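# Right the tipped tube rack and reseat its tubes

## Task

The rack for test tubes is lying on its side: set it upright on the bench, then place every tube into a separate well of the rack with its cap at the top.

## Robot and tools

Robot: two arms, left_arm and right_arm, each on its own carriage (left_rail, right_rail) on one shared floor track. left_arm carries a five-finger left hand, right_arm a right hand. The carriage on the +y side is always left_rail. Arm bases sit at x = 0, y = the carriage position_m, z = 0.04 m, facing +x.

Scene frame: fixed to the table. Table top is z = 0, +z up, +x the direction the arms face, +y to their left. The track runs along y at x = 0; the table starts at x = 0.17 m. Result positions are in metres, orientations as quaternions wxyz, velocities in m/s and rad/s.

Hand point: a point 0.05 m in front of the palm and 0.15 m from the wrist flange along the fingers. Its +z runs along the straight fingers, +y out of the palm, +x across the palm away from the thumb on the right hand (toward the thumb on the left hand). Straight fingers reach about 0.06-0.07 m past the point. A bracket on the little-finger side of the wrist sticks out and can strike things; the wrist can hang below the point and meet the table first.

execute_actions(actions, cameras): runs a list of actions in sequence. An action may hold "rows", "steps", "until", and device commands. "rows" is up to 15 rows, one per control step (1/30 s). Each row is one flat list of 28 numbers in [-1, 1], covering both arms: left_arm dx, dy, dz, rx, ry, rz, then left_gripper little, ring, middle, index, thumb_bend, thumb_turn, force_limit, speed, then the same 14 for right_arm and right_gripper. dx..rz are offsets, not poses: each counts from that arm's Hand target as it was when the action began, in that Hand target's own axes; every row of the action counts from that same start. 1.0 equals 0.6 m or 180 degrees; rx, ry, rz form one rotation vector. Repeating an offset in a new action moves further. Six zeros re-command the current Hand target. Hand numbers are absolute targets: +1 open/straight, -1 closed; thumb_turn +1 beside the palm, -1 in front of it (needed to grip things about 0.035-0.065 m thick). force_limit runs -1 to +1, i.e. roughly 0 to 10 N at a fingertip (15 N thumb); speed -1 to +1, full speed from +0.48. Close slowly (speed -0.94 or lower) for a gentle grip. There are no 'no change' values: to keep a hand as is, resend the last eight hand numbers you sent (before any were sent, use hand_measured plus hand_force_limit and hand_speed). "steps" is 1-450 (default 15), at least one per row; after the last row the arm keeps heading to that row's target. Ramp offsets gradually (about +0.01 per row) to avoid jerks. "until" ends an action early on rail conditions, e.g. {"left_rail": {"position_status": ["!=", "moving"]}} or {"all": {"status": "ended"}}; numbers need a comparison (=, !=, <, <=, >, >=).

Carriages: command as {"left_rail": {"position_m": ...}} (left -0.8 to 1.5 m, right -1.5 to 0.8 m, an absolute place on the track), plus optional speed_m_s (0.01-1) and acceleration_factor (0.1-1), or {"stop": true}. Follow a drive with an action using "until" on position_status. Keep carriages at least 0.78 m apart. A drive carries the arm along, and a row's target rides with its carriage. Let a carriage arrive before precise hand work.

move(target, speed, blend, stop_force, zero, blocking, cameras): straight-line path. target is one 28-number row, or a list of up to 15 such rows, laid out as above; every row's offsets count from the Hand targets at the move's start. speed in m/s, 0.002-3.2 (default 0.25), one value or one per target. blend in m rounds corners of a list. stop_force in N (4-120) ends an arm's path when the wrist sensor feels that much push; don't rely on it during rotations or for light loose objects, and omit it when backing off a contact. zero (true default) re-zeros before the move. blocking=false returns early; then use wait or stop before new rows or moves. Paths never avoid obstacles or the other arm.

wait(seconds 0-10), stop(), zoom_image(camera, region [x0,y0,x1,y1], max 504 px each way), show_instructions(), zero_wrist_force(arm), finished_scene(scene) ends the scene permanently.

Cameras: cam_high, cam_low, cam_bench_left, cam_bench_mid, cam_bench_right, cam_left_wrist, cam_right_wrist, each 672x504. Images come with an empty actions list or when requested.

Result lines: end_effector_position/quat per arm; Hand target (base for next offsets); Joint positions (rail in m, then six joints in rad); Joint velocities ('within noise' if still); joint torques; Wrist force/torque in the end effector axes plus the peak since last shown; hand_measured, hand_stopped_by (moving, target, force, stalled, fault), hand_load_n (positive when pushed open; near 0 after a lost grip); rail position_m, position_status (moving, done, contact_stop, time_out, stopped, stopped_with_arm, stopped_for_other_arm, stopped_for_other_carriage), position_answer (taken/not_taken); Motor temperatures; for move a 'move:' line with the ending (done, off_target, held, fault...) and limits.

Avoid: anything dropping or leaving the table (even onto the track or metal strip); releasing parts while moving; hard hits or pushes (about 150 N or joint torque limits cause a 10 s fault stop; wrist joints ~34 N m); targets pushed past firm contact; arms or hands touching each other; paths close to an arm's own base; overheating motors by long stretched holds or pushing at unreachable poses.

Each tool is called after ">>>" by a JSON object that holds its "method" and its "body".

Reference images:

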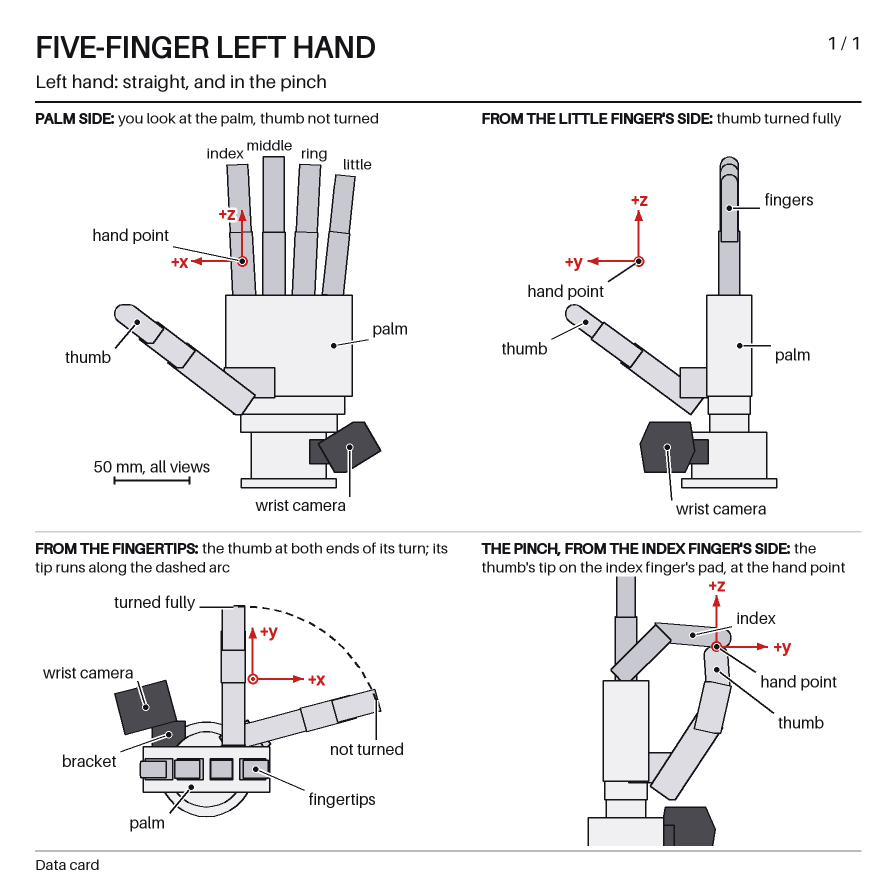

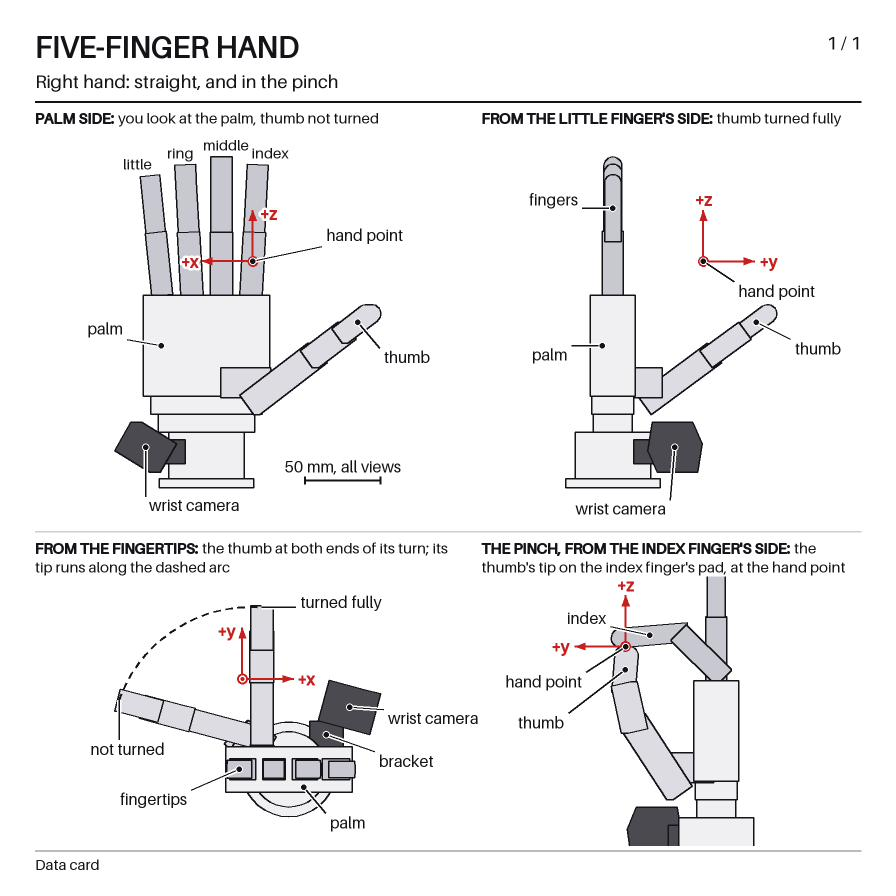

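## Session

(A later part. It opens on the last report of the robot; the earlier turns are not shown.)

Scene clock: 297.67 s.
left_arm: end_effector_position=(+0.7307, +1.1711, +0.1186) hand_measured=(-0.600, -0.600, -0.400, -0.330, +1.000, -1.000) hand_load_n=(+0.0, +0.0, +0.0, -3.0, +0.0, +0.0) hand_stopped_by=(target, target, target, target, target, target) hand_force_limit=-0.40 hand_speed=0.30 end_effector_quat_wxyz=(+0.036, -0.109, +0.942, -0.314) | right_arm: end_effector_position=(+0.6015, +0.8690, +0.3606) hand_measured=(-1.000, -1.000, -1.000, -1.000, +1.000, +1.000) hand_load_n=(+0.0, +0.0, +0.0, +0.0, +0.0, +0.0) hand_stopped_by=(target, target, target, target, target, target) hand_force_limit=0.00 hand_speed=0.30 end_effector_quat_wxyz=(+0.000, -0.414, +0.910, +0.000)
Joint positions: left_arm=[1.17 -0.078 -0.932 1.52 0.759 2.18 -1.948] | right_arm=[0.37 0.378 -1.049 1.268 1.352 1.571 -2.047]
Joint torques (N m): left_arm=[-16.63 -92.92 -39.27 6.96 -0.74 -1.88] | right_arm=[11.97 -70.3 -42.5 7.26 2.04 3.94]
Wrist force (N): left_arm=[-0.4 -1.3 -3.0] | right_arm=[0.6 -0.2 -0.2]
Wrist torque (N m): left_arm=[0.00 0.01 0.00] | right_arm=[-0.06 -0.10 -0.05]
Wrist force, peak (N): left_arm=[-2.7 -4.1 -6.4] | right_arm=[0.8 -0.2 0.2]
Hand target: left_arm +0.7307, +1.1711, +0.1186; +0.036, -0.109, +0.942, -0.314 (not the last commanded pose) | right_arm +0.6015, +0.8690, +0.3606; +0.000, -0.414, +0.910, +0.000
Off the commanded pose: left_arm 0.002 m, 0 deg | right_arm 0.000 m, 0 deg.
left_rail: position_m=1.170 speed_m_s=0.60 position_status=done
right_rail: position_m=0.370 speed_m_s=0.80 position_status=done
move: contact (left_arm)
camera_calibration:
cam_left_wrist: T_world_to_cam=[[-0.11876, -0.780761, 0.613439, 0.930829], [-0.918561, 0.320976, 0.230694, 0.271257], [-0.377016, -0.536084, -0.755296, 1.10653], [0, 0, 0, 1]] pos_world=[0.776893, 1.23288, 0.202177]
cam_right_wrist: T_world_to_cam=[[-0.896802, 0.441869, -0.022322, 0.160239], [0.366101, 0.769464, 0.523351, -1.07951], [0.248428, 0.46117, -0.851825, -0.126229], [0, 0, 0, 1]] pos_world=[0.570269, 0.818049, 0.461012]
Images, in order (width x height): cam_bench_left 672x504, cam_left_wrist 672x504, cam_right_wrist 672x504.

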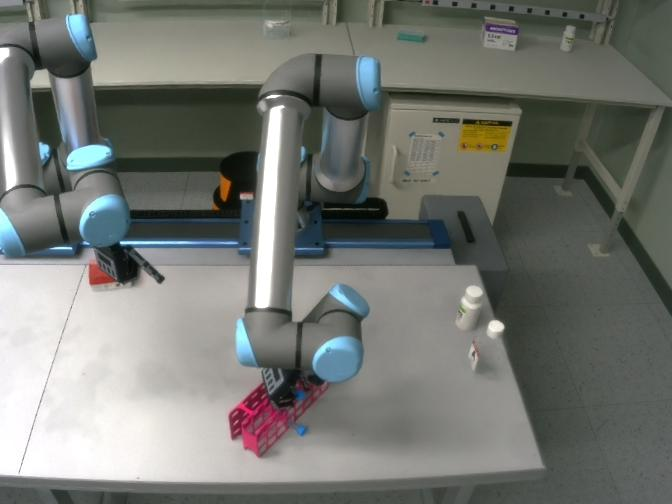

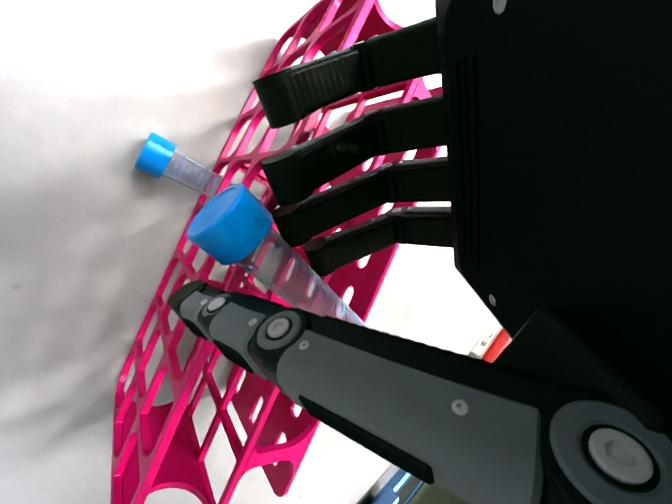

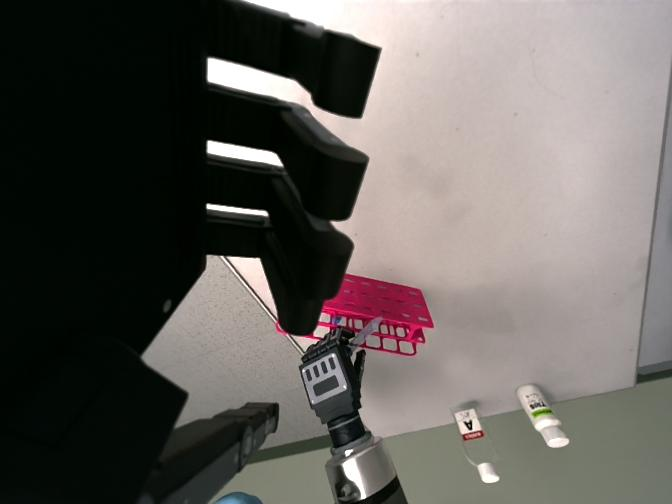

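>>> {"method": "move", "body": {"target": [0,-0.001,-0.0013,0,0,0,-0.6,-0.6,-0.4,-0.33,1,-1,-0.4,-0.8,0,0,0,0,0,0,-1,-1,-1,-1,1,1,0,0.3], "speed": 0.02}}

>>> {"method": "execute_actions", "body": {"actions": [{"rows":[[0,0,0,0,0,0,-0.6,-0.6,-0.4,-0.33,0.3,-1,-0.4,-0.8,0,0,0,0,0,0,-1,-1,-1,-1,1,1,0,0.3]],"steps":120}], "cameras": ["cam_right_wrist","cam_left_wrist"]}}

>>> {"method": "zoom_image", "body": {"camera": "cam_left_wrist", "region": [150, 130, 400, 330]}}

>>> {"method": "zoom_image", "body": {"camera": "cam_right_wrist", "region": [270, 270, 430, 400]}}

Scene clock: 310.13 s.
left_arm: end_effector_position=(+0.7307, +1.1711, +0.1196) hand_measured=(-0.600, -0.600, -0.400, -0.330, +1.000, -1.000) hand_load_n=(+0.0, +0.0, +0.5, +0.0, +0.0, +0.0) hand_stopped_by=(target, target, target, target, target, target) hand_force_limit=-0.40 hand_speed=-0.80 end_effector_quat_wxyz=(+0.036, -0.109, +0.942, -0.314) | right_arm: end_effector_position=(+0.6015, +0.8690, +0.3606) hand_measured=(-1.000, -1.000, -1.000, -1.000, +1.000, +1.000) hand_load_n=(+0.0, +0.5, +0.0, +0.0, +0.0, +0.0) hand_stopped_by=(target, target, target, target, target, target) hand_force_limit=0.00 hand_speed=0.30 end_effector_quat_wxyz=(+0.000, -0.414, +0.910, +0.000)
Joint positions: left_arm=[1.17 -0.078 -0.932 1.52 0.76 2.18 -1.948] | right_arm=[0.37 0.378 -1.049 1.268 1.352 1.571 -2.047]
Joint torques (N m): left_arm=[-18.57 -95.26 -40.81 7.57 -0.58 -2.35] | right_arm=[14.98 -68.66 -42.65 6.65 2 3.63]
Wrist force (N): left_arm=[0.0 0.0 0.4] | right_arm=[0.4 -0.1 0.1]
Wrist torque (N m): left_arm=[0.04 -0.02 0.01] | right_arm=[-0.08 -0.08 -0.05]
Wrist force, peak (N): left_arm=[0.0 -1.2 -3.3] | right_arm=[0.8 0.1 0.1]
Hand target: left_arm +0.7307, +1.1711, +0.1196; +0.036, -0.109, +0.942, -0.314 | right_arm +0.6015, +0.8690, +0.3606; +0.000, -0.414, +0.910, +0.000
Off the commanded pose: left_arm 0.000 m, 0 deg | right_arm 0.000 m, 0 deg.
left_rail: position_m=1.170 speed_m_s=0.60 position_status=done
right_rail: position_m=0.370 speed_m_s=0.80 position_status=done
move: done

Scene clock: 314.33 s.
left_arm: end_effector_position=(+0.7307, +1.1711, +0.1196) hand_measured=(-0.600, -0.600, -0.400, -0.330, +0.728, -1.000) hand_load_n=(+0.0, +0.0, +1.5, +0.0, +5.5, -1.5) hand_stopped_by=(target, target, target, target, force, target) hand_force_limit=-0.40 hand_speed=-0.80 end_effector_quat_wxyz=(+0.036, -0.108, +0.942, -0.314) | right_arm: end_effector_position=(+0.6015, +0.8690, +0.3606) hand_measured=(-1.000, -1.000, -1.000, -1.000, +1.000, +1.000) hand_load_n=(+0.0, +0.0, +0.0, +0.0, +0.0, +0.0) hand_stopped_by=(target, target, target, target, target, target) hand_force_limit=0.00 hand_speed=0.30 end_effector_quat_wxyz=(+0.000, -0.414, +0.910, +0.000)
Joint positions: left_arm=[1.17 -0.078 -0.932 1.52 0.76 2.18 -1.948] | right_arm=[0.37 0.378 -1.049 1.268 1.352 1.571 -2.047]
Joint torques (N m): left_arm=[-17.31 -76.62 -32.31 1.67 0.26 -1.85] | right_arm=[12.43 -70.89 -42.13 7.1 2.17 3.53]
Wrist force (N): left_arm=[-0.2 -1.0 -2.0] | right_arm=[0.4 0.0 0.2]
Wrist torque (N m): left_arm=[-0.01 -0.04 0.05] | right_arm=[-0.05 -0.09 -0.05]
Wrist force, peak (N): left_arm=[0.0 -1.1 -3.3] | right_arm=[0.9 0.0 0.1]
Hand target: left_arm +0.7307, +1.1711, +0.1196; +0.036, -0.109, +0.942, -0.314 | right_arm +0.6015, +0.8690, +0.3606; +0.000, -0.414, +0.910, +0.000
Off the commanded pose: left_arm 0.000 m, 0 deg | right_arm 0.000 m, 0 deg.
left_rail: position_m=1.170 speed_m_s=0.60 position_status=done
right_rail: position_m=0.370 speed_m_s=0.80 position_status=done
camera_calibration:
cam_left_wrist: T_world_to_cam=[[-0.11876, -0.780761, 0.613439, 0.930138], [-0.918561, 0.320976, 0.230694, 0.271058], [-0.377016, -0.536084, -0.755296, 1.10724], [0, 0, 0, 1]] pos_world=[0.776893, 1.23278, 0.203177]
cam_right_wrist: T_world_to_cam=[[-0.896802, 0.441869, -0.022322, 0.160239], [0.366101, 0.769464, 0.523351, -1.07951], [0.248428, 0.46117, -0.851825, -0.126229], [0, 0, 0, 1]] pos_world=[0.570269, 0.818049, 0.461012]
Images, in order (width x height): cam_left_wrist 672x504, cam_right_wrist 672x504.

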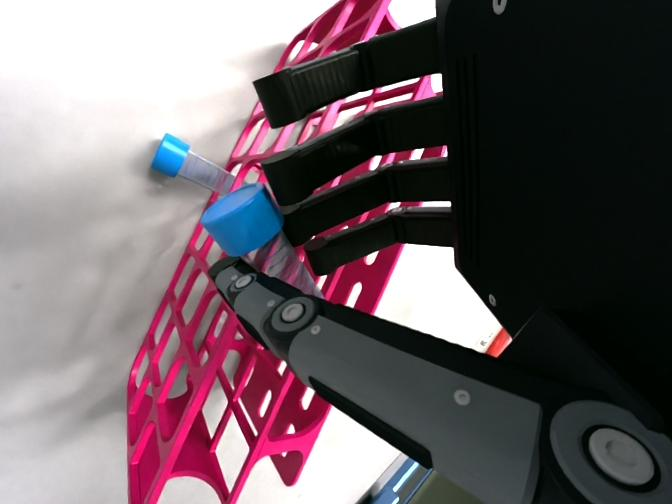

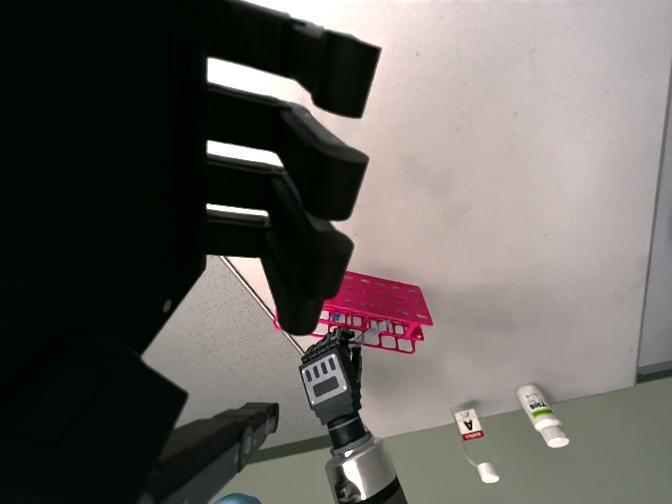

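Scaled by 2.016 from the camera's 672x504 image, which has a finer 960x720 frame.

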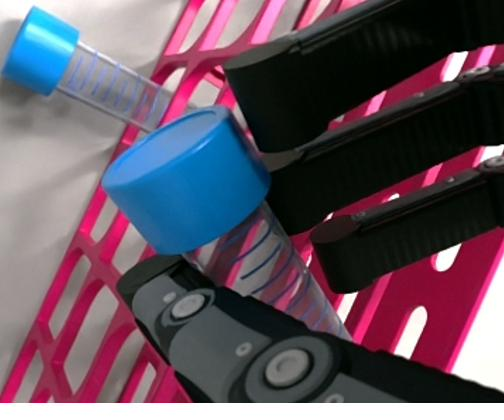

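Scaled by 3.150 from the camera's 672x504 image, which has a finer 960x720 frame.

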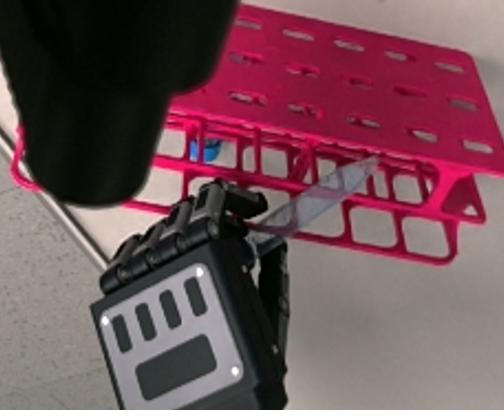

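>>> {"method": "move", "body": {"target": [0,-0.0015,-0.002,0,0,0,-0.6,-0.6,-0.4,-0.33,0.3,-1,-0.4,-0.8,0,0,0,0,0,0,-1,-1,-1,-1,1,1,0,0.3], "speed": 0.02}}

>>> {"method": "execute_actions", "body": {"actions": [{"rows":[[0,0,0,0,0,0,-0.6,-0.6,-0.4,-0.33,-0.2,-1,-0.1,-0.85,0,0,0,0,0,0,-1,-1,-1,-1,1,1,0,0.3]],"steps":60}]}}

Scene clock: 320.90 s.
left_arm: end_effector_position=(+0.7307, +1.1711, +0.1210) hand_measured=(-0.600, -0.600, -0.400, -0.330, +0.728, -1.000) hand_load_n=(+0.0, +0.0, +3.0, +0.0, +4.5, -0.5) hand_stopped_by=(target, target, target, target, force, target) hand_force_limit=-0.40 hand_speed=-0.80 end_effector_quat_wxyz=(+0.036, -0.109, +0.942, -0.314) | right_arm: end_effector_position=(+0.6015, +0.8690, +0.3606) hand_measured=(-1.000, -1.000, -1.000, -1.000, +1.000, +1.000) hand_load_n=(+0.0, +0.0, +0.0, +0.0, +0.0, +0.0) hand_stopped_by=(target, target, target, target, target, target) hand_force_limit=0.00 hand_speed=0.30 end_effector_quat_wxyz=(+0.000, -0.414, +0.910, +0.000)
Joint positions: left_arm=[1.17 -0.078 -0.934 1.519 0.762 2.18 -1.948] | right_arm=[0.37 0.378 -1.049 1.268 1.352 1.571 -2.047]
Joint torques (N m): left_arm=[-14.55 -95.15 -41.42 7.59 1.25 -1.52] | right_arm=[13.48 -70.03 -42.73 7.1 2.07 3.27]
Wrist force (N): left_arm=[0.1 -0.3 0.4] | right_arm=[0.4 -0.2 0.1]
Wrist torque (N m): left_arm=[0.01 -0.02 0.02] | right_arm=[-0.10 -0.08 -0.06]
Wrist force, peak (N): left_arm=[-0.3 -1.8 -2.3] | right_arm=[0.8 0.1 -0.1]
Hand target: left_arm +0.7307, +1.1711, +0.1211; +0.036, -0.109, +0.942, -0.314 | right_arm +0.6015, +0.8690, +0.3606; +0.000, -0.414, +0.910, +0.000
Off the commanded pose: left_arm 0.000 m, 0 deg | right_arm 0.000 m, 0 deg.
left_rail: position_m=1.170 speed_m_s=0.60 position_status=done
right_rail: position_m=0.370 speed_m_s=0.80 position_status=done
move: done

Scene clock: 323.10 s.
left_arm: end_effector_position=(+0.7307, +1.1711, +0.1211) hand_measured=(-0.600, -0.600, -0.400, -0.330, +0.718, -1.000) hand_load_n=(+0.0, +0.0, +4.5, +0.0, +6.5, -0.5) hand_stopped_by=(target, target, target, target, force, target) hand_force_limit=-0.10 hand_speed=-0.85 end_effector_quat_wxyz=(+0.036, -0.109, +0.942, -0.314) | right_arm: end_effector_position=(+0.6015, +0.8690, +0.3606) hand_measured=(-1.000, -1.000, -1.000, -1.000, +1.000, +1.000) hand_load_n=(+0.0, +0.0, +0.0, +0.0, +0.0, +0.0) hand_stopped_by=(target, target, target, target, target, target) hand_force_limit=0.00 hand_speed=0.30 end_effector_quat_wxyz=(+0.000, -0.414, +0.910, +0.000)
Joint positions: left_arm=[1.17 -0.078 -0.934 1.519 0.762 2.18 -1.948] | right_arm=[0.37 0.378 -1.049 1.268 1.352 1.571 -2.047]
Joint torques (N m): left_arm=[-14.8 -95.23 -41.82 7.7 1.37 -1.1] | right_arm=[12.69 -67.7 -42.57 7.17 1.92 3.46]
Wrist force (N): left_arm=[0.2 -0.2 0.0] | right_arm=[0.6 0.1 0.1]
Wrist torque (N m): left_arm=[0.05 -0.05 0.02] | right_arm=[-0.05 -0.11 -0.04]
Wrist force, peak (N): left_arm=[0.1 -0.7 0.1] | right_arm=[0.7 0.0 0.3]
Hand target: left_arm +0.7307, +1.1711, +0.1211; +0.036, -0.109, +0.942, -0.314 | right_arm +0.6015, +0.8690, +0.3606; +0.000, -0.414, +0.910, +0.000
Off the commanded pose: left_arm 0.000 m, 0 deg | right_arm 0.000 m, 0 deg.
left_rail: position_m=1.170 speed_m_s=0.60 position_status=done
right_rail: position_m=0.370 speed_m_s=0.80 position_status=done

>>> {"method": "move", "body": {"target": [0,-0.12,-0.16,0,0,0,-0.6,-0.6,-0.4,-0.33,-0.2,-1,-0.1,-0.85,0,0,0,0,0,0,-1,-1,-1,-1,1,1,0,0.3], "speed": 0.1, "cameras": ["cam_left_wrist","cam_right_wrist"]}}

Scene clock: 375.37 s.
left_arm: end_effector_position=(+0.7307, +1.1711, +0.2410) hand_measured=(-0.600, -0.600, -0.400, -0.330, +0.718, -1.000) hand_load_n=(+0.0, +0.0, +4.5, +0.0, +6.5, -0.5) hand_stopped_by=(target, target, target, target, force, target) hand_force_limit=-0.10 hand_speed=-0.85 end_effector_quat_wxyz=(+0.036, -0.109, +0.942, -0.314) | right_arm: end_effector_position=(+0.6015, +0.8690, +0.3606) hand_measured=(-1.000, -1.000, -1.000, -1.000, +1.000, +1.000) hand_load_n=(+0.0, +0.0, +0.0, +0.0, +0.0, +0.0) hand_stopped_by=(target, target, target, target, target, target) hand_force_limit=0.00 hand_speed=0.30 end_effector_quat_wxyz=(+0.000, -0.414, +0.910, +0.000)
Joint positions: left_arm=[1.17 -0.078 -1.028 1.438 0.938 2.18 -1.948] | right_arm=[0.37 0.378 -1.049 1.268 1.352 1.571 -2.047]
Joint torques (N m): left_arm=[-12.7 -90.64 -44.2 7.17 0.36 1.94] | right_arm=[11.47 -68.11 -42.07 7.35 2.24 3.15]
Wrist force (N): left_arm=[0.1 -0.4 0.1] | right_arm=[0.4 0.0 -0.1]
Wrist torque (N m): left_arm=[0.01 -0.05 0.04] | right_arm=[-0.04 -0.07 -0.05]
Wrist force, peak (N): left_arm=[-0.2 -0.8 -0.7] | right_arm=[0.8 0.1 0.3]
Hand target: left_arm +0.7307, +1.1711, +0.2411; +0.036, -0.109, +0.942, -0.314 | right_arm +0.6015, +0.8690, +0.3606; +0.000, -0.414, +0.910, +0.000
Off the commanded pose: left_arm 0.000 m, 0 deg | right_arm 0.000 m, 0 deg.
left_rail: position_m=1.170 speed_m_s=0.60 position_status=done
right_rail: position_m=0.370 speed_m_s=0.80 position_status=done
move: done
camera_calibration:
cam_left_wrist: T_world_to_cam=[[-0.11873, -0.78072, 0.613497, 0.855634], [-0.918574, 0.320957, 0.23067, 0.243116], [-0.376995, -0.536155, -0.755257, 1.19891], [0, 0, 0, 1]] pos_world=[0.776893, 1.23278, 0.324477]
cam_right_wrist: T_world_to_cam=[[-0.896802, 0.441869, -0.022322, 0.160239], [0.366101, 0.769464, 0.523351, -1.07951], [0.248428, 0.46117, -0.851825, -0.126229], [0, 0, 0, 1]] pos_world=[0.570269, 0.818049, 0.461012]
Images, in order (width x height): cam_left_wrist 672x504, cam_right_wrist 672x504.

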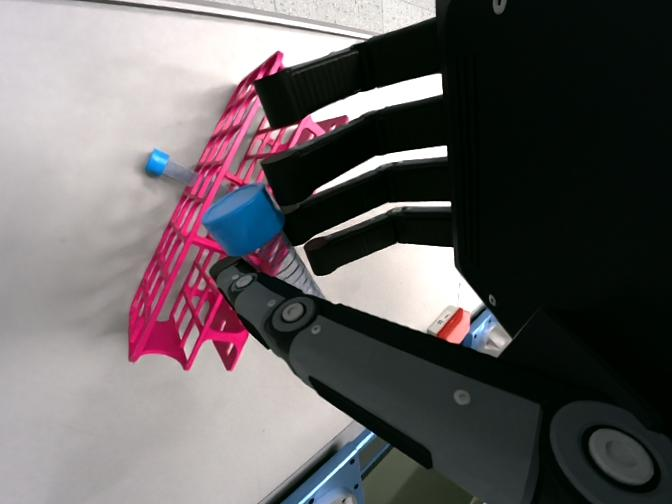

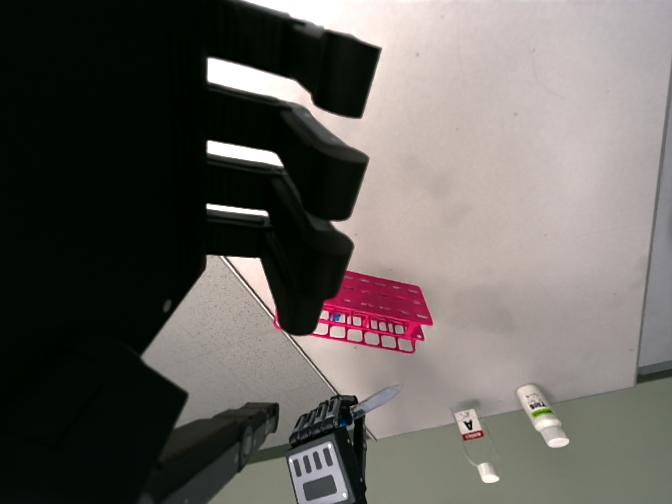

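>>> {"method": "move", "body": {"target": [-0.1603,0.1207,-0.5802,-0.1314,-0.431,0.2319,-0.6,-0.6,-0.4,-0.33,-0.2,-1,-0.1,-0.85,0.1643,0.0187,0,0,0,0,-1,-1,-1,-1,1,1,0,0.3], "speed": 0.2, "cameras": ["cam_left_wrist","cam_right_wrist","cam_bench_left","cam_low"]}}

>>> {"method": "zoom_image", "body": {"camera": "cam_right_wrist", "region": [200, 230, 450, 400]}}

>>> {"method": "zoom_image", "body": {"camera": "cam_bench_left", "region": [200, 300, 400, 470]}}

Scene clock: 391.93 s.
left_arm: end_effector_position=(+0.7637, +1.4528, +0.4762) hand_measured=(-0.600, -0.600, -0.400, -0.330, +0.718, -1.000) hand_load_n=(+0.0, +0.0, +4.5, +0.0, +7.0, -0.5) hand_stopped_by=(target, target, target, target, force, target) hand_force_limit=-0.10 hand_speed=-0.85 end_effector_quat_wxyz=(+0.681, +0.035, +0.731, +0.033) | right_arm: end_effector_position=(+0.5283, +0.8020, +0.3606) hand_measured=(-1.000, -1.000, -1.000, -1.000, +1.000, +1.000) hand_load_n=(+0.0, +0.0, +0.0, +0.0, +0.0, +0.0) hand_stopped_by=(target, target, target, target, target, target) hand_force_limit=0.00 hand_speed=0.30 end_effector_quat_wxyz=(+0.000, -0.414, +0.910, +0.000)
Joint positions: left_arm=[1.17 0.09 -1.591 1.937 -0.274 1.66 -1.469] | right_arm=[0.37 0.324 -1.212 1.508 1.275 1.571 -2.102]
Joint torques (N m): left_arm=[12.2 -26.99 -32.05 -5.09 1.05 2.76] | right_arm=[-6.77 -80.45 -26.74 1.22 0.33 -3.96]
Wrist force (N): left_arm=[-0.4 0.0 0.0] | right_arm=[0.4 0.3 0.0]
Wrist torque (N m): left_arm=[0.01 -0.04 -0.31] | right_arm=[0.07 -0.09 0.29]
Wrist force, peak (N): left_arm=[1.0 0.0 -0.6] | right_arm=[0.9 0.2 0.2]
Hand target: left_arm +0.7638, +1.4528, +0.4761; +0.681, +0.035, +0.731, +0.033 | right_arm +0.5283, +0.8020, +0.3606; +0.000, -0.414, +0.910, +0.000
Off the commanded pose: left_arm 0.000 m, 0 deg | right_arm 0.000 m, 0 deg.
left_rail: position_m=1.170 speed_m_s=0.60 position_status=done
right_rail: position_m=0.370 speed_m_s=0.80 position_status=done
move: done
camera_calibration:
cam_left_wrist: T_world_to_cam=[[-0.0774845, -0.922611, -0.377868, 1.58187], [-0.55261, 0.355204, -0.753958, 0.268303], [0.82983, 0.150394, -0.537367, -0.482728], [0, 0, 0, 1]] pos_world=[0.67142, 1.43675, 0.540625]
cam_right_wrist: T_world_to_cam=[[-0.896802, 0.441868, -0.022323, 0.12429], [0.366099, 0.769464, 0.52335, -1.00119], [0.248428, 0.46117, -0.851825, -0.0771705], [0, 0, 0, 1]] pos_world=[0.497169, 0.751049, 0.461012]
Images, in order (width x height): cam_low 672x504, cam_bench_left 672x504, cam_left_wrist 672x504, cam_right_wrist 672x504.

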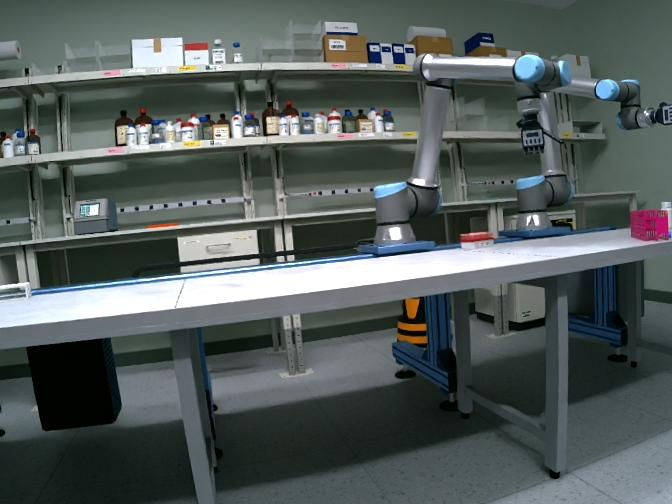

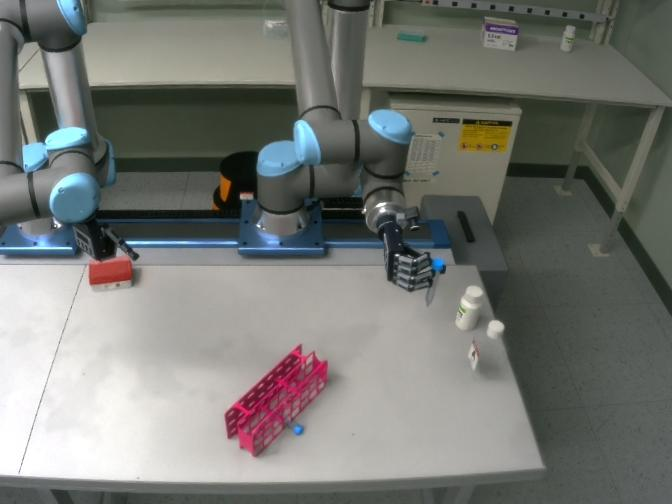

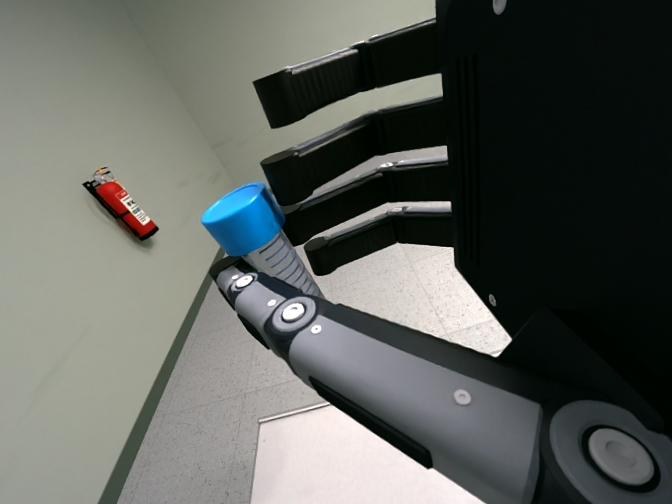

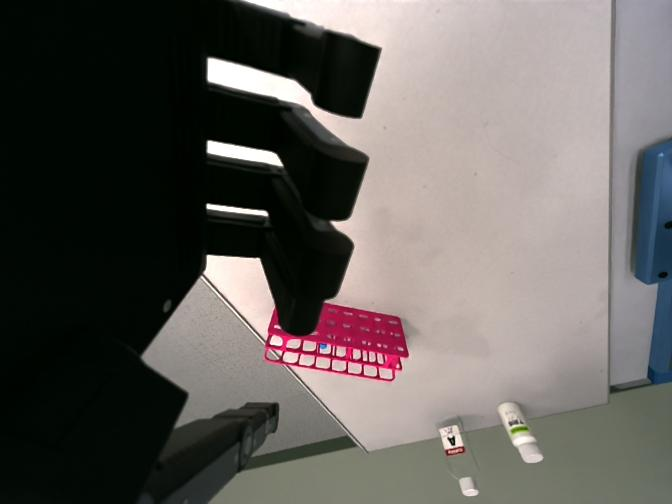

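Scaled by 2.016 from the camera's 672x504 image, which has a finer 960x720 frame.

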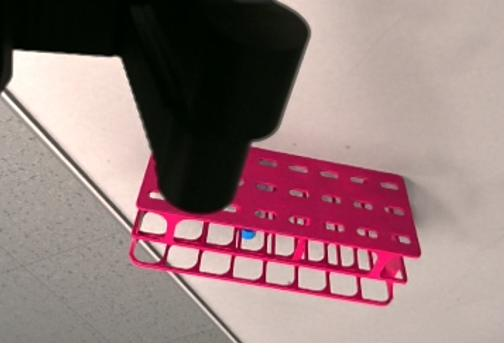

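Scaled by 2.520 from the camera's 672x504 image, which has a finer 960x720 frame.

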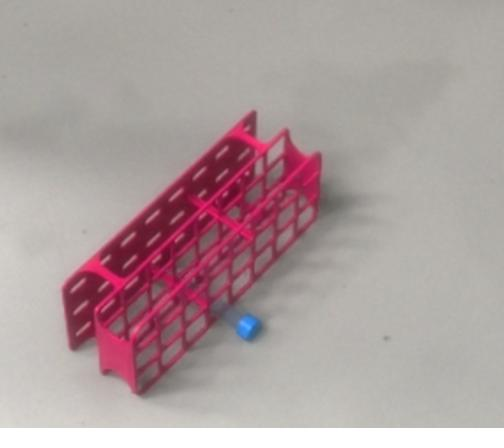

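>>> {"method": "move", "body": {"target": [0.4172,-0.1937,0.0747,0.1893,0.2935,0.0414,1,-0.6,-0.4,-0.33,-0.2,-1,-0.1,-0.3,0,0,0,0,0,0,-1,-1,-1,-1,1,1,0,0.3], "speed": 0.2}}

Scene clock: 553.70 s.
left_arm: end_effector_position=(+0.7900, +1.3609, +0.2134) hand_measured=(+1.000, -0.600, -0.400, -0.330, +0.718, -1.000) hand_load_n=(+0.0, +0.0, +4.5, +0.0, +7.0, -0.5) hand_stopped_by=(target, target, target, target, force, target) hand_force_limit=-0.10 hand_speed=-0.30 end_effector_quat_wxyz=(+0.248, +0.253, +0.927, -0.121) | right_arm: end_effector_position=(+0.5283, +0.8020, +0.3606) hand_measured=(-1.000, -1.000, -1.000, -1.000, +1.000, +1.000) hand_load_n=(+0.0, +0.0, +0.0, +0.0, +0.0, +0.0) hand_stopped_by=(target, target, target, target, target, target) hand_force_limit=0.00 hand_speed=0.30 end_effector_quat_wxyz=(+0.000, -0.414, +0.910, +0.000)
Joint positions: left_arm=[1.17 0.069 -1.086 1.544 0.699 1.957 -1.052] | right_arm=[0.37 0.323 -1.212 1.508 1.275 1.571 -2.102]
Joint torques (N m): left_arm=[-16.61 -58.72 -43.93 6.75 2.99 2.72] | right_arm=[-7.25 -81.05 -25.13 1.1 -2.57 -3.63]
Wrist force (N): left_arm=[0.0 0.3 0.1] | right_arm=[0.5 0.0 0.2]
Wrist torque (N m): left_arm=[0.06 0.02 -0.26] | right_arm=[0.01 -0.10 0.28]
Wrist force, peak (N): left_arm=[-1.4 0.8 0.6] | right_arm=[0.3 0.4 0.4]
Hand target: left_arm +0.7900, +1.3609, +0.2134; +0.247, +0.253, +0.927, -0.122 | right_arm +0.5283, +0.8020, +0.3606; +0.000, -0.414, +0.910, +0.000
Off the commanded pose: left_arm 0.000 m, 0 deg | right_arm 0.000 m, 0 deg.
left_rail: position_m=1.170 speed_m_s=0.60 position_status=done
right_rail: position_m=0.370 speed_m_s=0.80 position_status=done
move: done

>>> {"method": "move", "body": {"target": [0.1267,-0.035,0.1093,0.249,0.1837,-0.0353,1,-0.6,-0.4,-0.33,-0.2,-1,-0.1,-0.3,0,0,0,0,0,0,-1,-1,-1,-1,1,1,0,0.3], "speed": 0.15, "cameras": ["cam_left_wrist","cam_right_wrist","cam_bench_left"]}}

>>> {"method": "zoom_image", "body": {"camera": "cam_bench_left", "region": [210, 320, 350, 460]}}

>>> {"method": "zoom_image", "body": {"camera": "cam_right_wrist", "region": [250, 270, 420, 420]}}

Scene clock: 564.80 s.
left_arm: end_effector_position=(+0.7480, +1.3513, +0.1203) hand_measured=(+1.000, -0.600, -0.400, -0.330, +0.718, -1.000) hand_load_n=(+0.0, +0.0, +4.5, +0.0, +6.5, -0.5) hand_stopped_by=(target, target, target, target, force, target) hand_force_limit=-0.10 hand_speed=-0.30 end_effector_quat_wxyz=(-0.140, +0.300, +0.855, -0.399) | right_arm: end_effector_position=(+0.5283, +0.8020, +0.3606) hand_measured=(-1.000, -1.000, -1.000, -1.000, +1.000, +1.000) hand_load_n=(+0.0, +0.0, +0.0, +0.0, +0.0, +0.0) hand_stopped_by=(target, target, target, target, target, target) hand_force_limit=0.00 hand_speed=0.30 end_effector_quat_wxyz=(+0.000, -0.414, +0.910, +0.000)
Joint positions: left_arm=[1.17 0.132 -0.586 1.137 1.73 2.129 -0.552] | right_arm=[0.37 0.323 -1.212 1.508 1.275 1.571 -2.102]
Joint torques (N m): left_arm=[-17.23 -86.97 -40.71 7.74 -1.02 2.24] | right_arm=[-7.64 -82.13 -25.74 1.53 -2.56 -3.69]
Wrist force (N): left_arm=[-0.2 -0.6 0.8] | right_arm=[0.2 0.1 0.2]
Wrist torque (N m): left_arm=[-0.03 -0.01 -0.28] | right_arm=[0.01 -0.07 0.27]
Wrist force, peak (N): left_arm=[-0.2 -0.6 0.8] | right_arm=[0.5 0.5 0.3]
Hand target: left_arm +0.7480, +1.3513, +0.1203; -0.140, +0.300, +0.855, -0.399 | right_arm +0.5283, +0.8020, +0.3606; +0.000, -0.414, +0.910, +0.000
Off the commanded pose: left_arm 0.000 m, 0 deg | right_arm 0.000 m, 0 deg.
left_rail: position_m=1.170 speed_m_s=0.60 position_status=done
right_rail: position_m=0.370 speed_m_s=0.80 position_status=done
move: done
camera_calibration:
cam_left_wrist: T_world_to_cam=[[-0.588216, -0.265277, 0.763956, 0.708882], [-0.291242, 0.95077, 0.105902, -1.07642], [-0.75444, -0.160203, -0.636518, 0.971016], [0, 0, 0, 1]] pos_world=[0.83605, 1.36704, 0.190509]
cam_right_wrist: T_world_to_cam=[[-0.896802, 0.441869, -0.022322, 0.124198], [0.366101, 0.769464, 0.523351, -1.00115], [0.248428, 0.46117, -0.851825, -0.0771456], [0, 0, 0, 1]] pos_world=[0.497069, 0.751049, 0.461012]
Images, in order (width x height): cam_bench_left 672x504, cam_left_wrist 672x504, cam_right_wrist 672x504.

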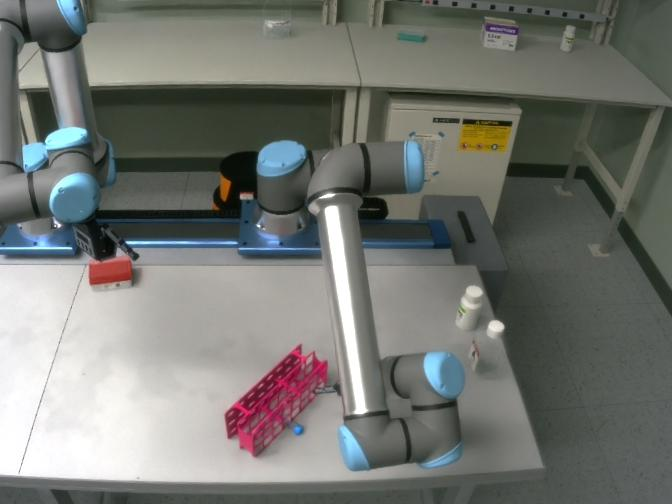

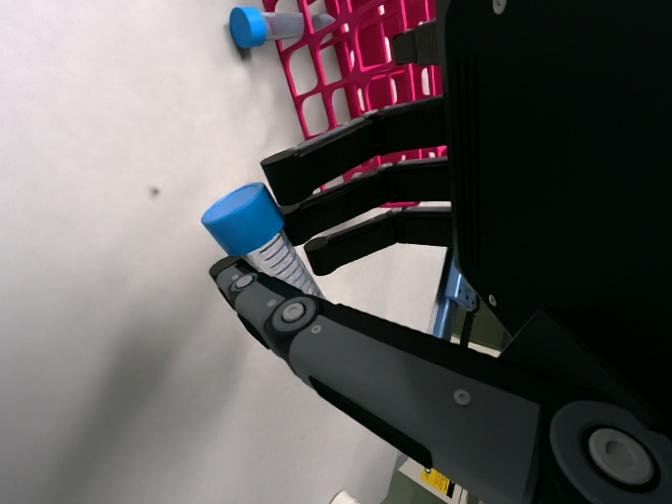

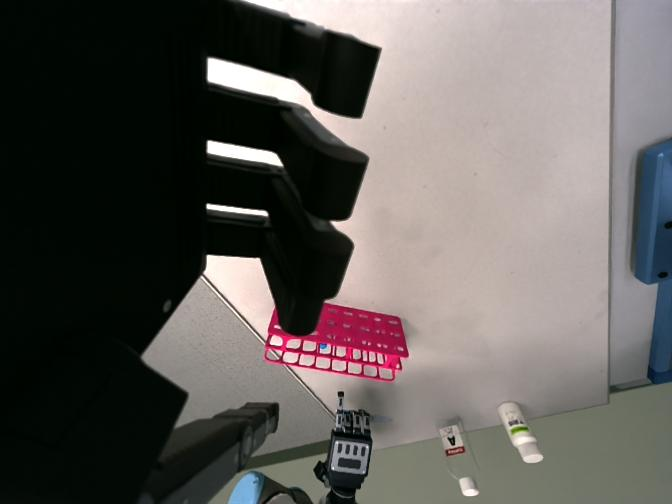

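Scaled by 3.600 from the camera's 672x504 image, which has a finer 960x720 frame.

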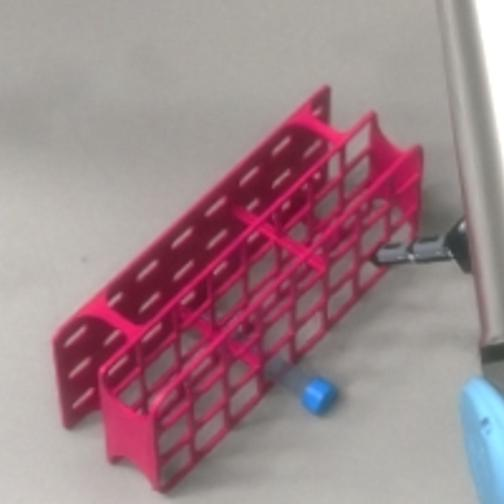

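Scaled by 2.965 from the camera's 672x504 image, which has a finer 960x720 frame.

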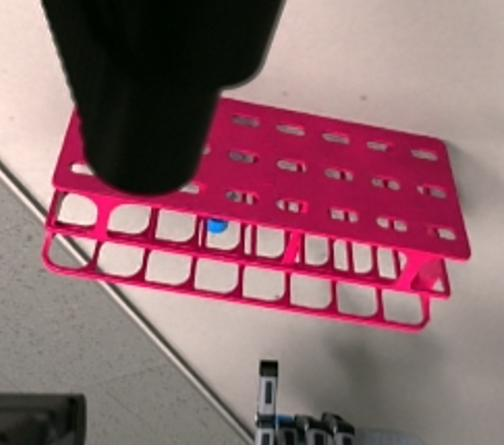

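>>> {"method": "move", "body": {"target": [-0.0258,0,0.0667,0,0,0,1,-0.6,-0.4,-0.33,-0.2,-1,-0.1,-0.3,0,0,0,0,0,0,-1,-1,-1,-1,1,1,0,0.3], "speed": 0.1, "cameras": ["cam_left_wrist","cam_right_wrist","cam_bench_left"]}}

>>> {"method": "zoom_image", "body": {"camera": "cam_bench_left", "region": [230, 340, 350, 460]}}

>>> {"method": "zoom_image", "body": {"camera": "cam_right_wrist", "region": [270, 300, 400, 430]}}

Scene clock: 609.83 s.
left_arm: end_effector_position=(+0.7409, +1.3178, +0.0947) hand_measured=(+1.000, -0.600, -0.400, -0.330, +0.718, -1.000) hand_load_n=(+0.0, +0.0, +4.5, +0.0, +7.0, -0.5) hand_stopped_by=(target, target, target, target, force, target) hand_force_limit=-0.10 hand_speed=-0.30 end_effector_quat_wxyz=(-0.140, +0.300, +0.855, -0.399) | right_arm: end_effector_position=(+0.5283, +0.8020, +0.3606) hand_measured=(-1.000, -1.000, -1.000, -1.000, +1.000, +1.000) hand_load_n=(+0.0, +0.0, +0.0, +0.0, +0.0, +0.0) hand_stopped_by=(target, target, target, target, target, target) hand_force_limit=0.00 hand_speed=0.30 end_effector_quat_wxyz=(+0.000, -0.414, +0.910, +0.000)
Joint positions: left_arm=[1.17 0.095 -0.586 1.188 1.662 2.153 -0.584] | right_arm=[0.37 0.323 -1.212 1.508 1.275 1.571 -2.102]
Joint torques (N m): left_arm=[-17.82 -84.87 -21.25 1.44 2.96 -2.16] | right_arm=[-7.82 -80.61 -25.88 1.53 -2.28 -3.31]
Wrist force (N): left_arm=[-0.1 -0.2 0.6] | right_arm=[0.1 0.2 0.1]
Wrist torque (N m): left_arm=[0.03 -0.02 -0.02] | right_arm=[0.03 -0.04 0.26]
Wrist force, peak (N): left_arm=[-0.2 -0.4 1.1] | right_arm=[0.7 0.1 0.2]
Hand target: left_arm +0.7409, +1.3177, +0.0946; -0.140, +0.300, +0.855, -0.399 | right_arm +0.5283, +0.8020, +0.3606; +0.000, -0.414, +0.910, +0.000
Off the commanded pose: left_arm 0.000 m, 0 deg | right_arm 0.000 m, 0 deg.
left_rail: position_m=1.170 speed_m_s=0.60 position_status=done
right_rail: position_m=0.370 speed_m_s=0.80 position_status=done
move: done
camera_calibration:
cam_left_wrist: T_world_to_cam=[[-0.588107, -0.265196, 0.764069, 0.715235], [-0.291086, 0.950811, 0.105961, -1.04411], [-0.754586, -0.160093, -0.636373, 0.943884], [0, 0, 0, 1]] pos_world=[0.828949, 1.33354, 0.164809]
cam_right_wrist: T_world_to_cam=[[-0.896802, 0.441869, -0.022322, 0.124198], [0.366101, 0.769464, 0.523351, -1.00115], [0.248428, 0.46117, -0.851825, -0.0771456], [0, 0, 0, 1]] pos_world=[0.497069, 0.751049, 0.461012]
Images, in order (width x height): cam_bench_left 672x504, cam_left_wrist 672x504, cam_right_wrist 672x504.

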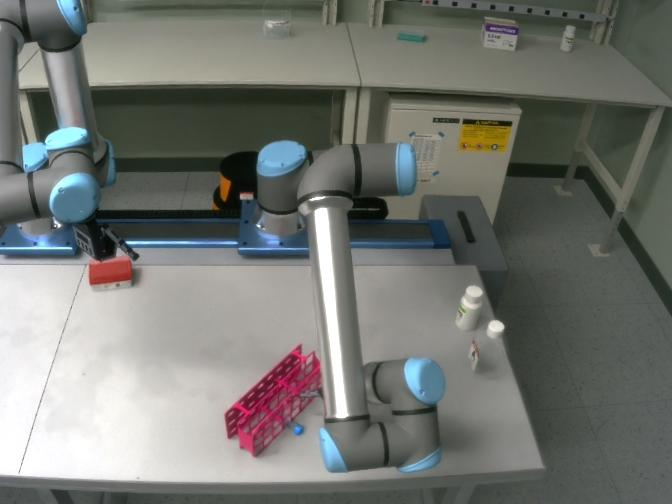

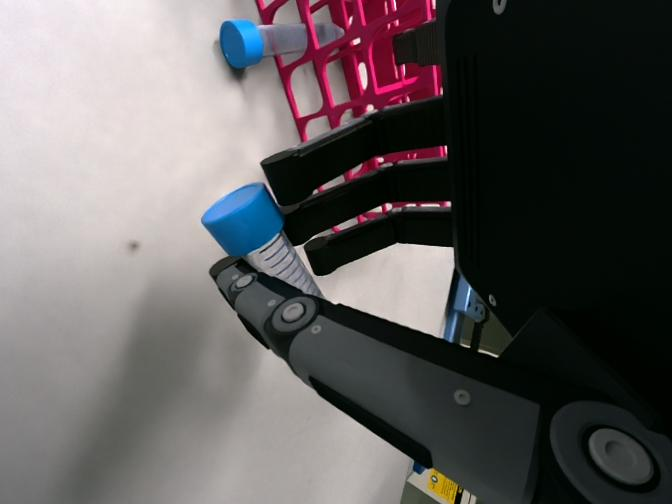

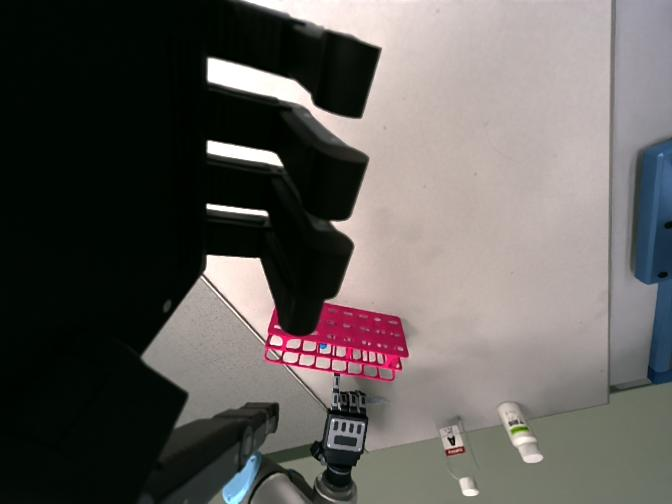

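Scaled by 4.200 from the camera's 672x504 image, which has a finer 960x720 frame.

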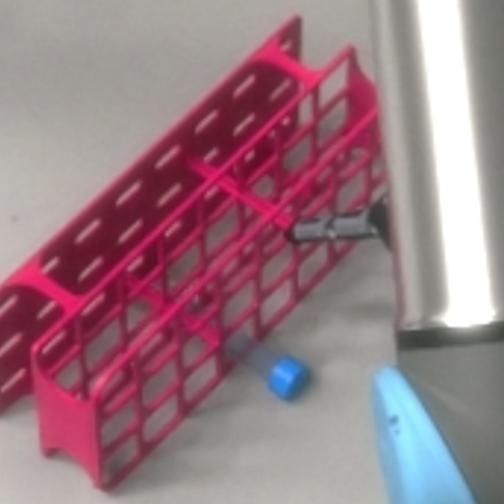

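Scaled by 3.877 from the camera's 672x504 image, which has a finer 960x720 frame.

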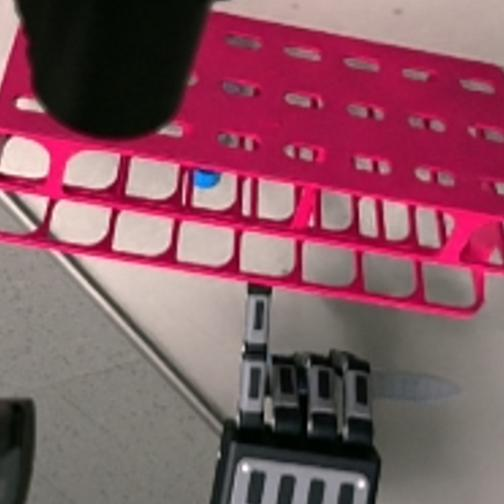

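>>> {"method": "zoom_image", "body": {"camera": "cam_bench_left", "region": [270, 360, 330, 420]}}

>>> {"method": "zoom_image", "body": {"camera": "cam_right_wrist", "region": [310, 340, 370, 400]}}

Scaled by 8.400 from the camera's 672x504 image, which has a finer 960x720 frame.

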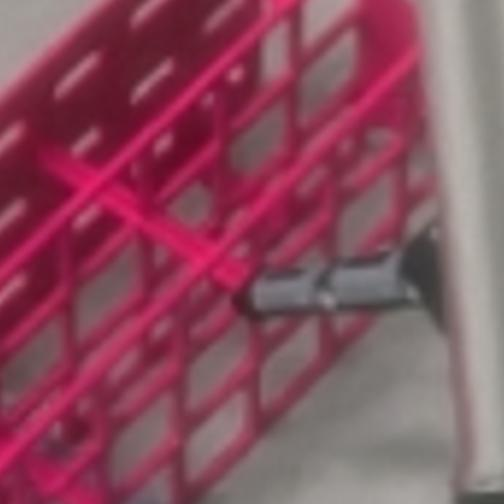

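Scaled by 8.400 from the camera's 672x504 image, which has a finer 960x720 frame.

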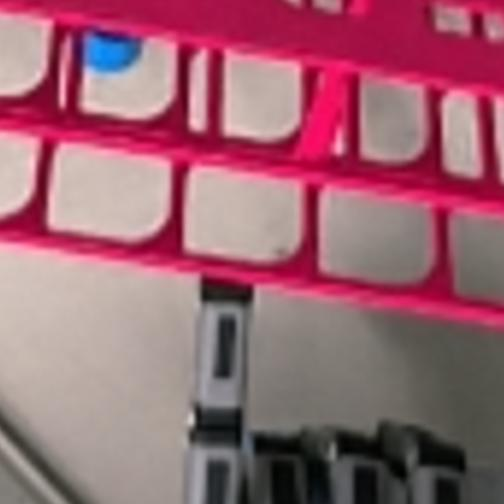

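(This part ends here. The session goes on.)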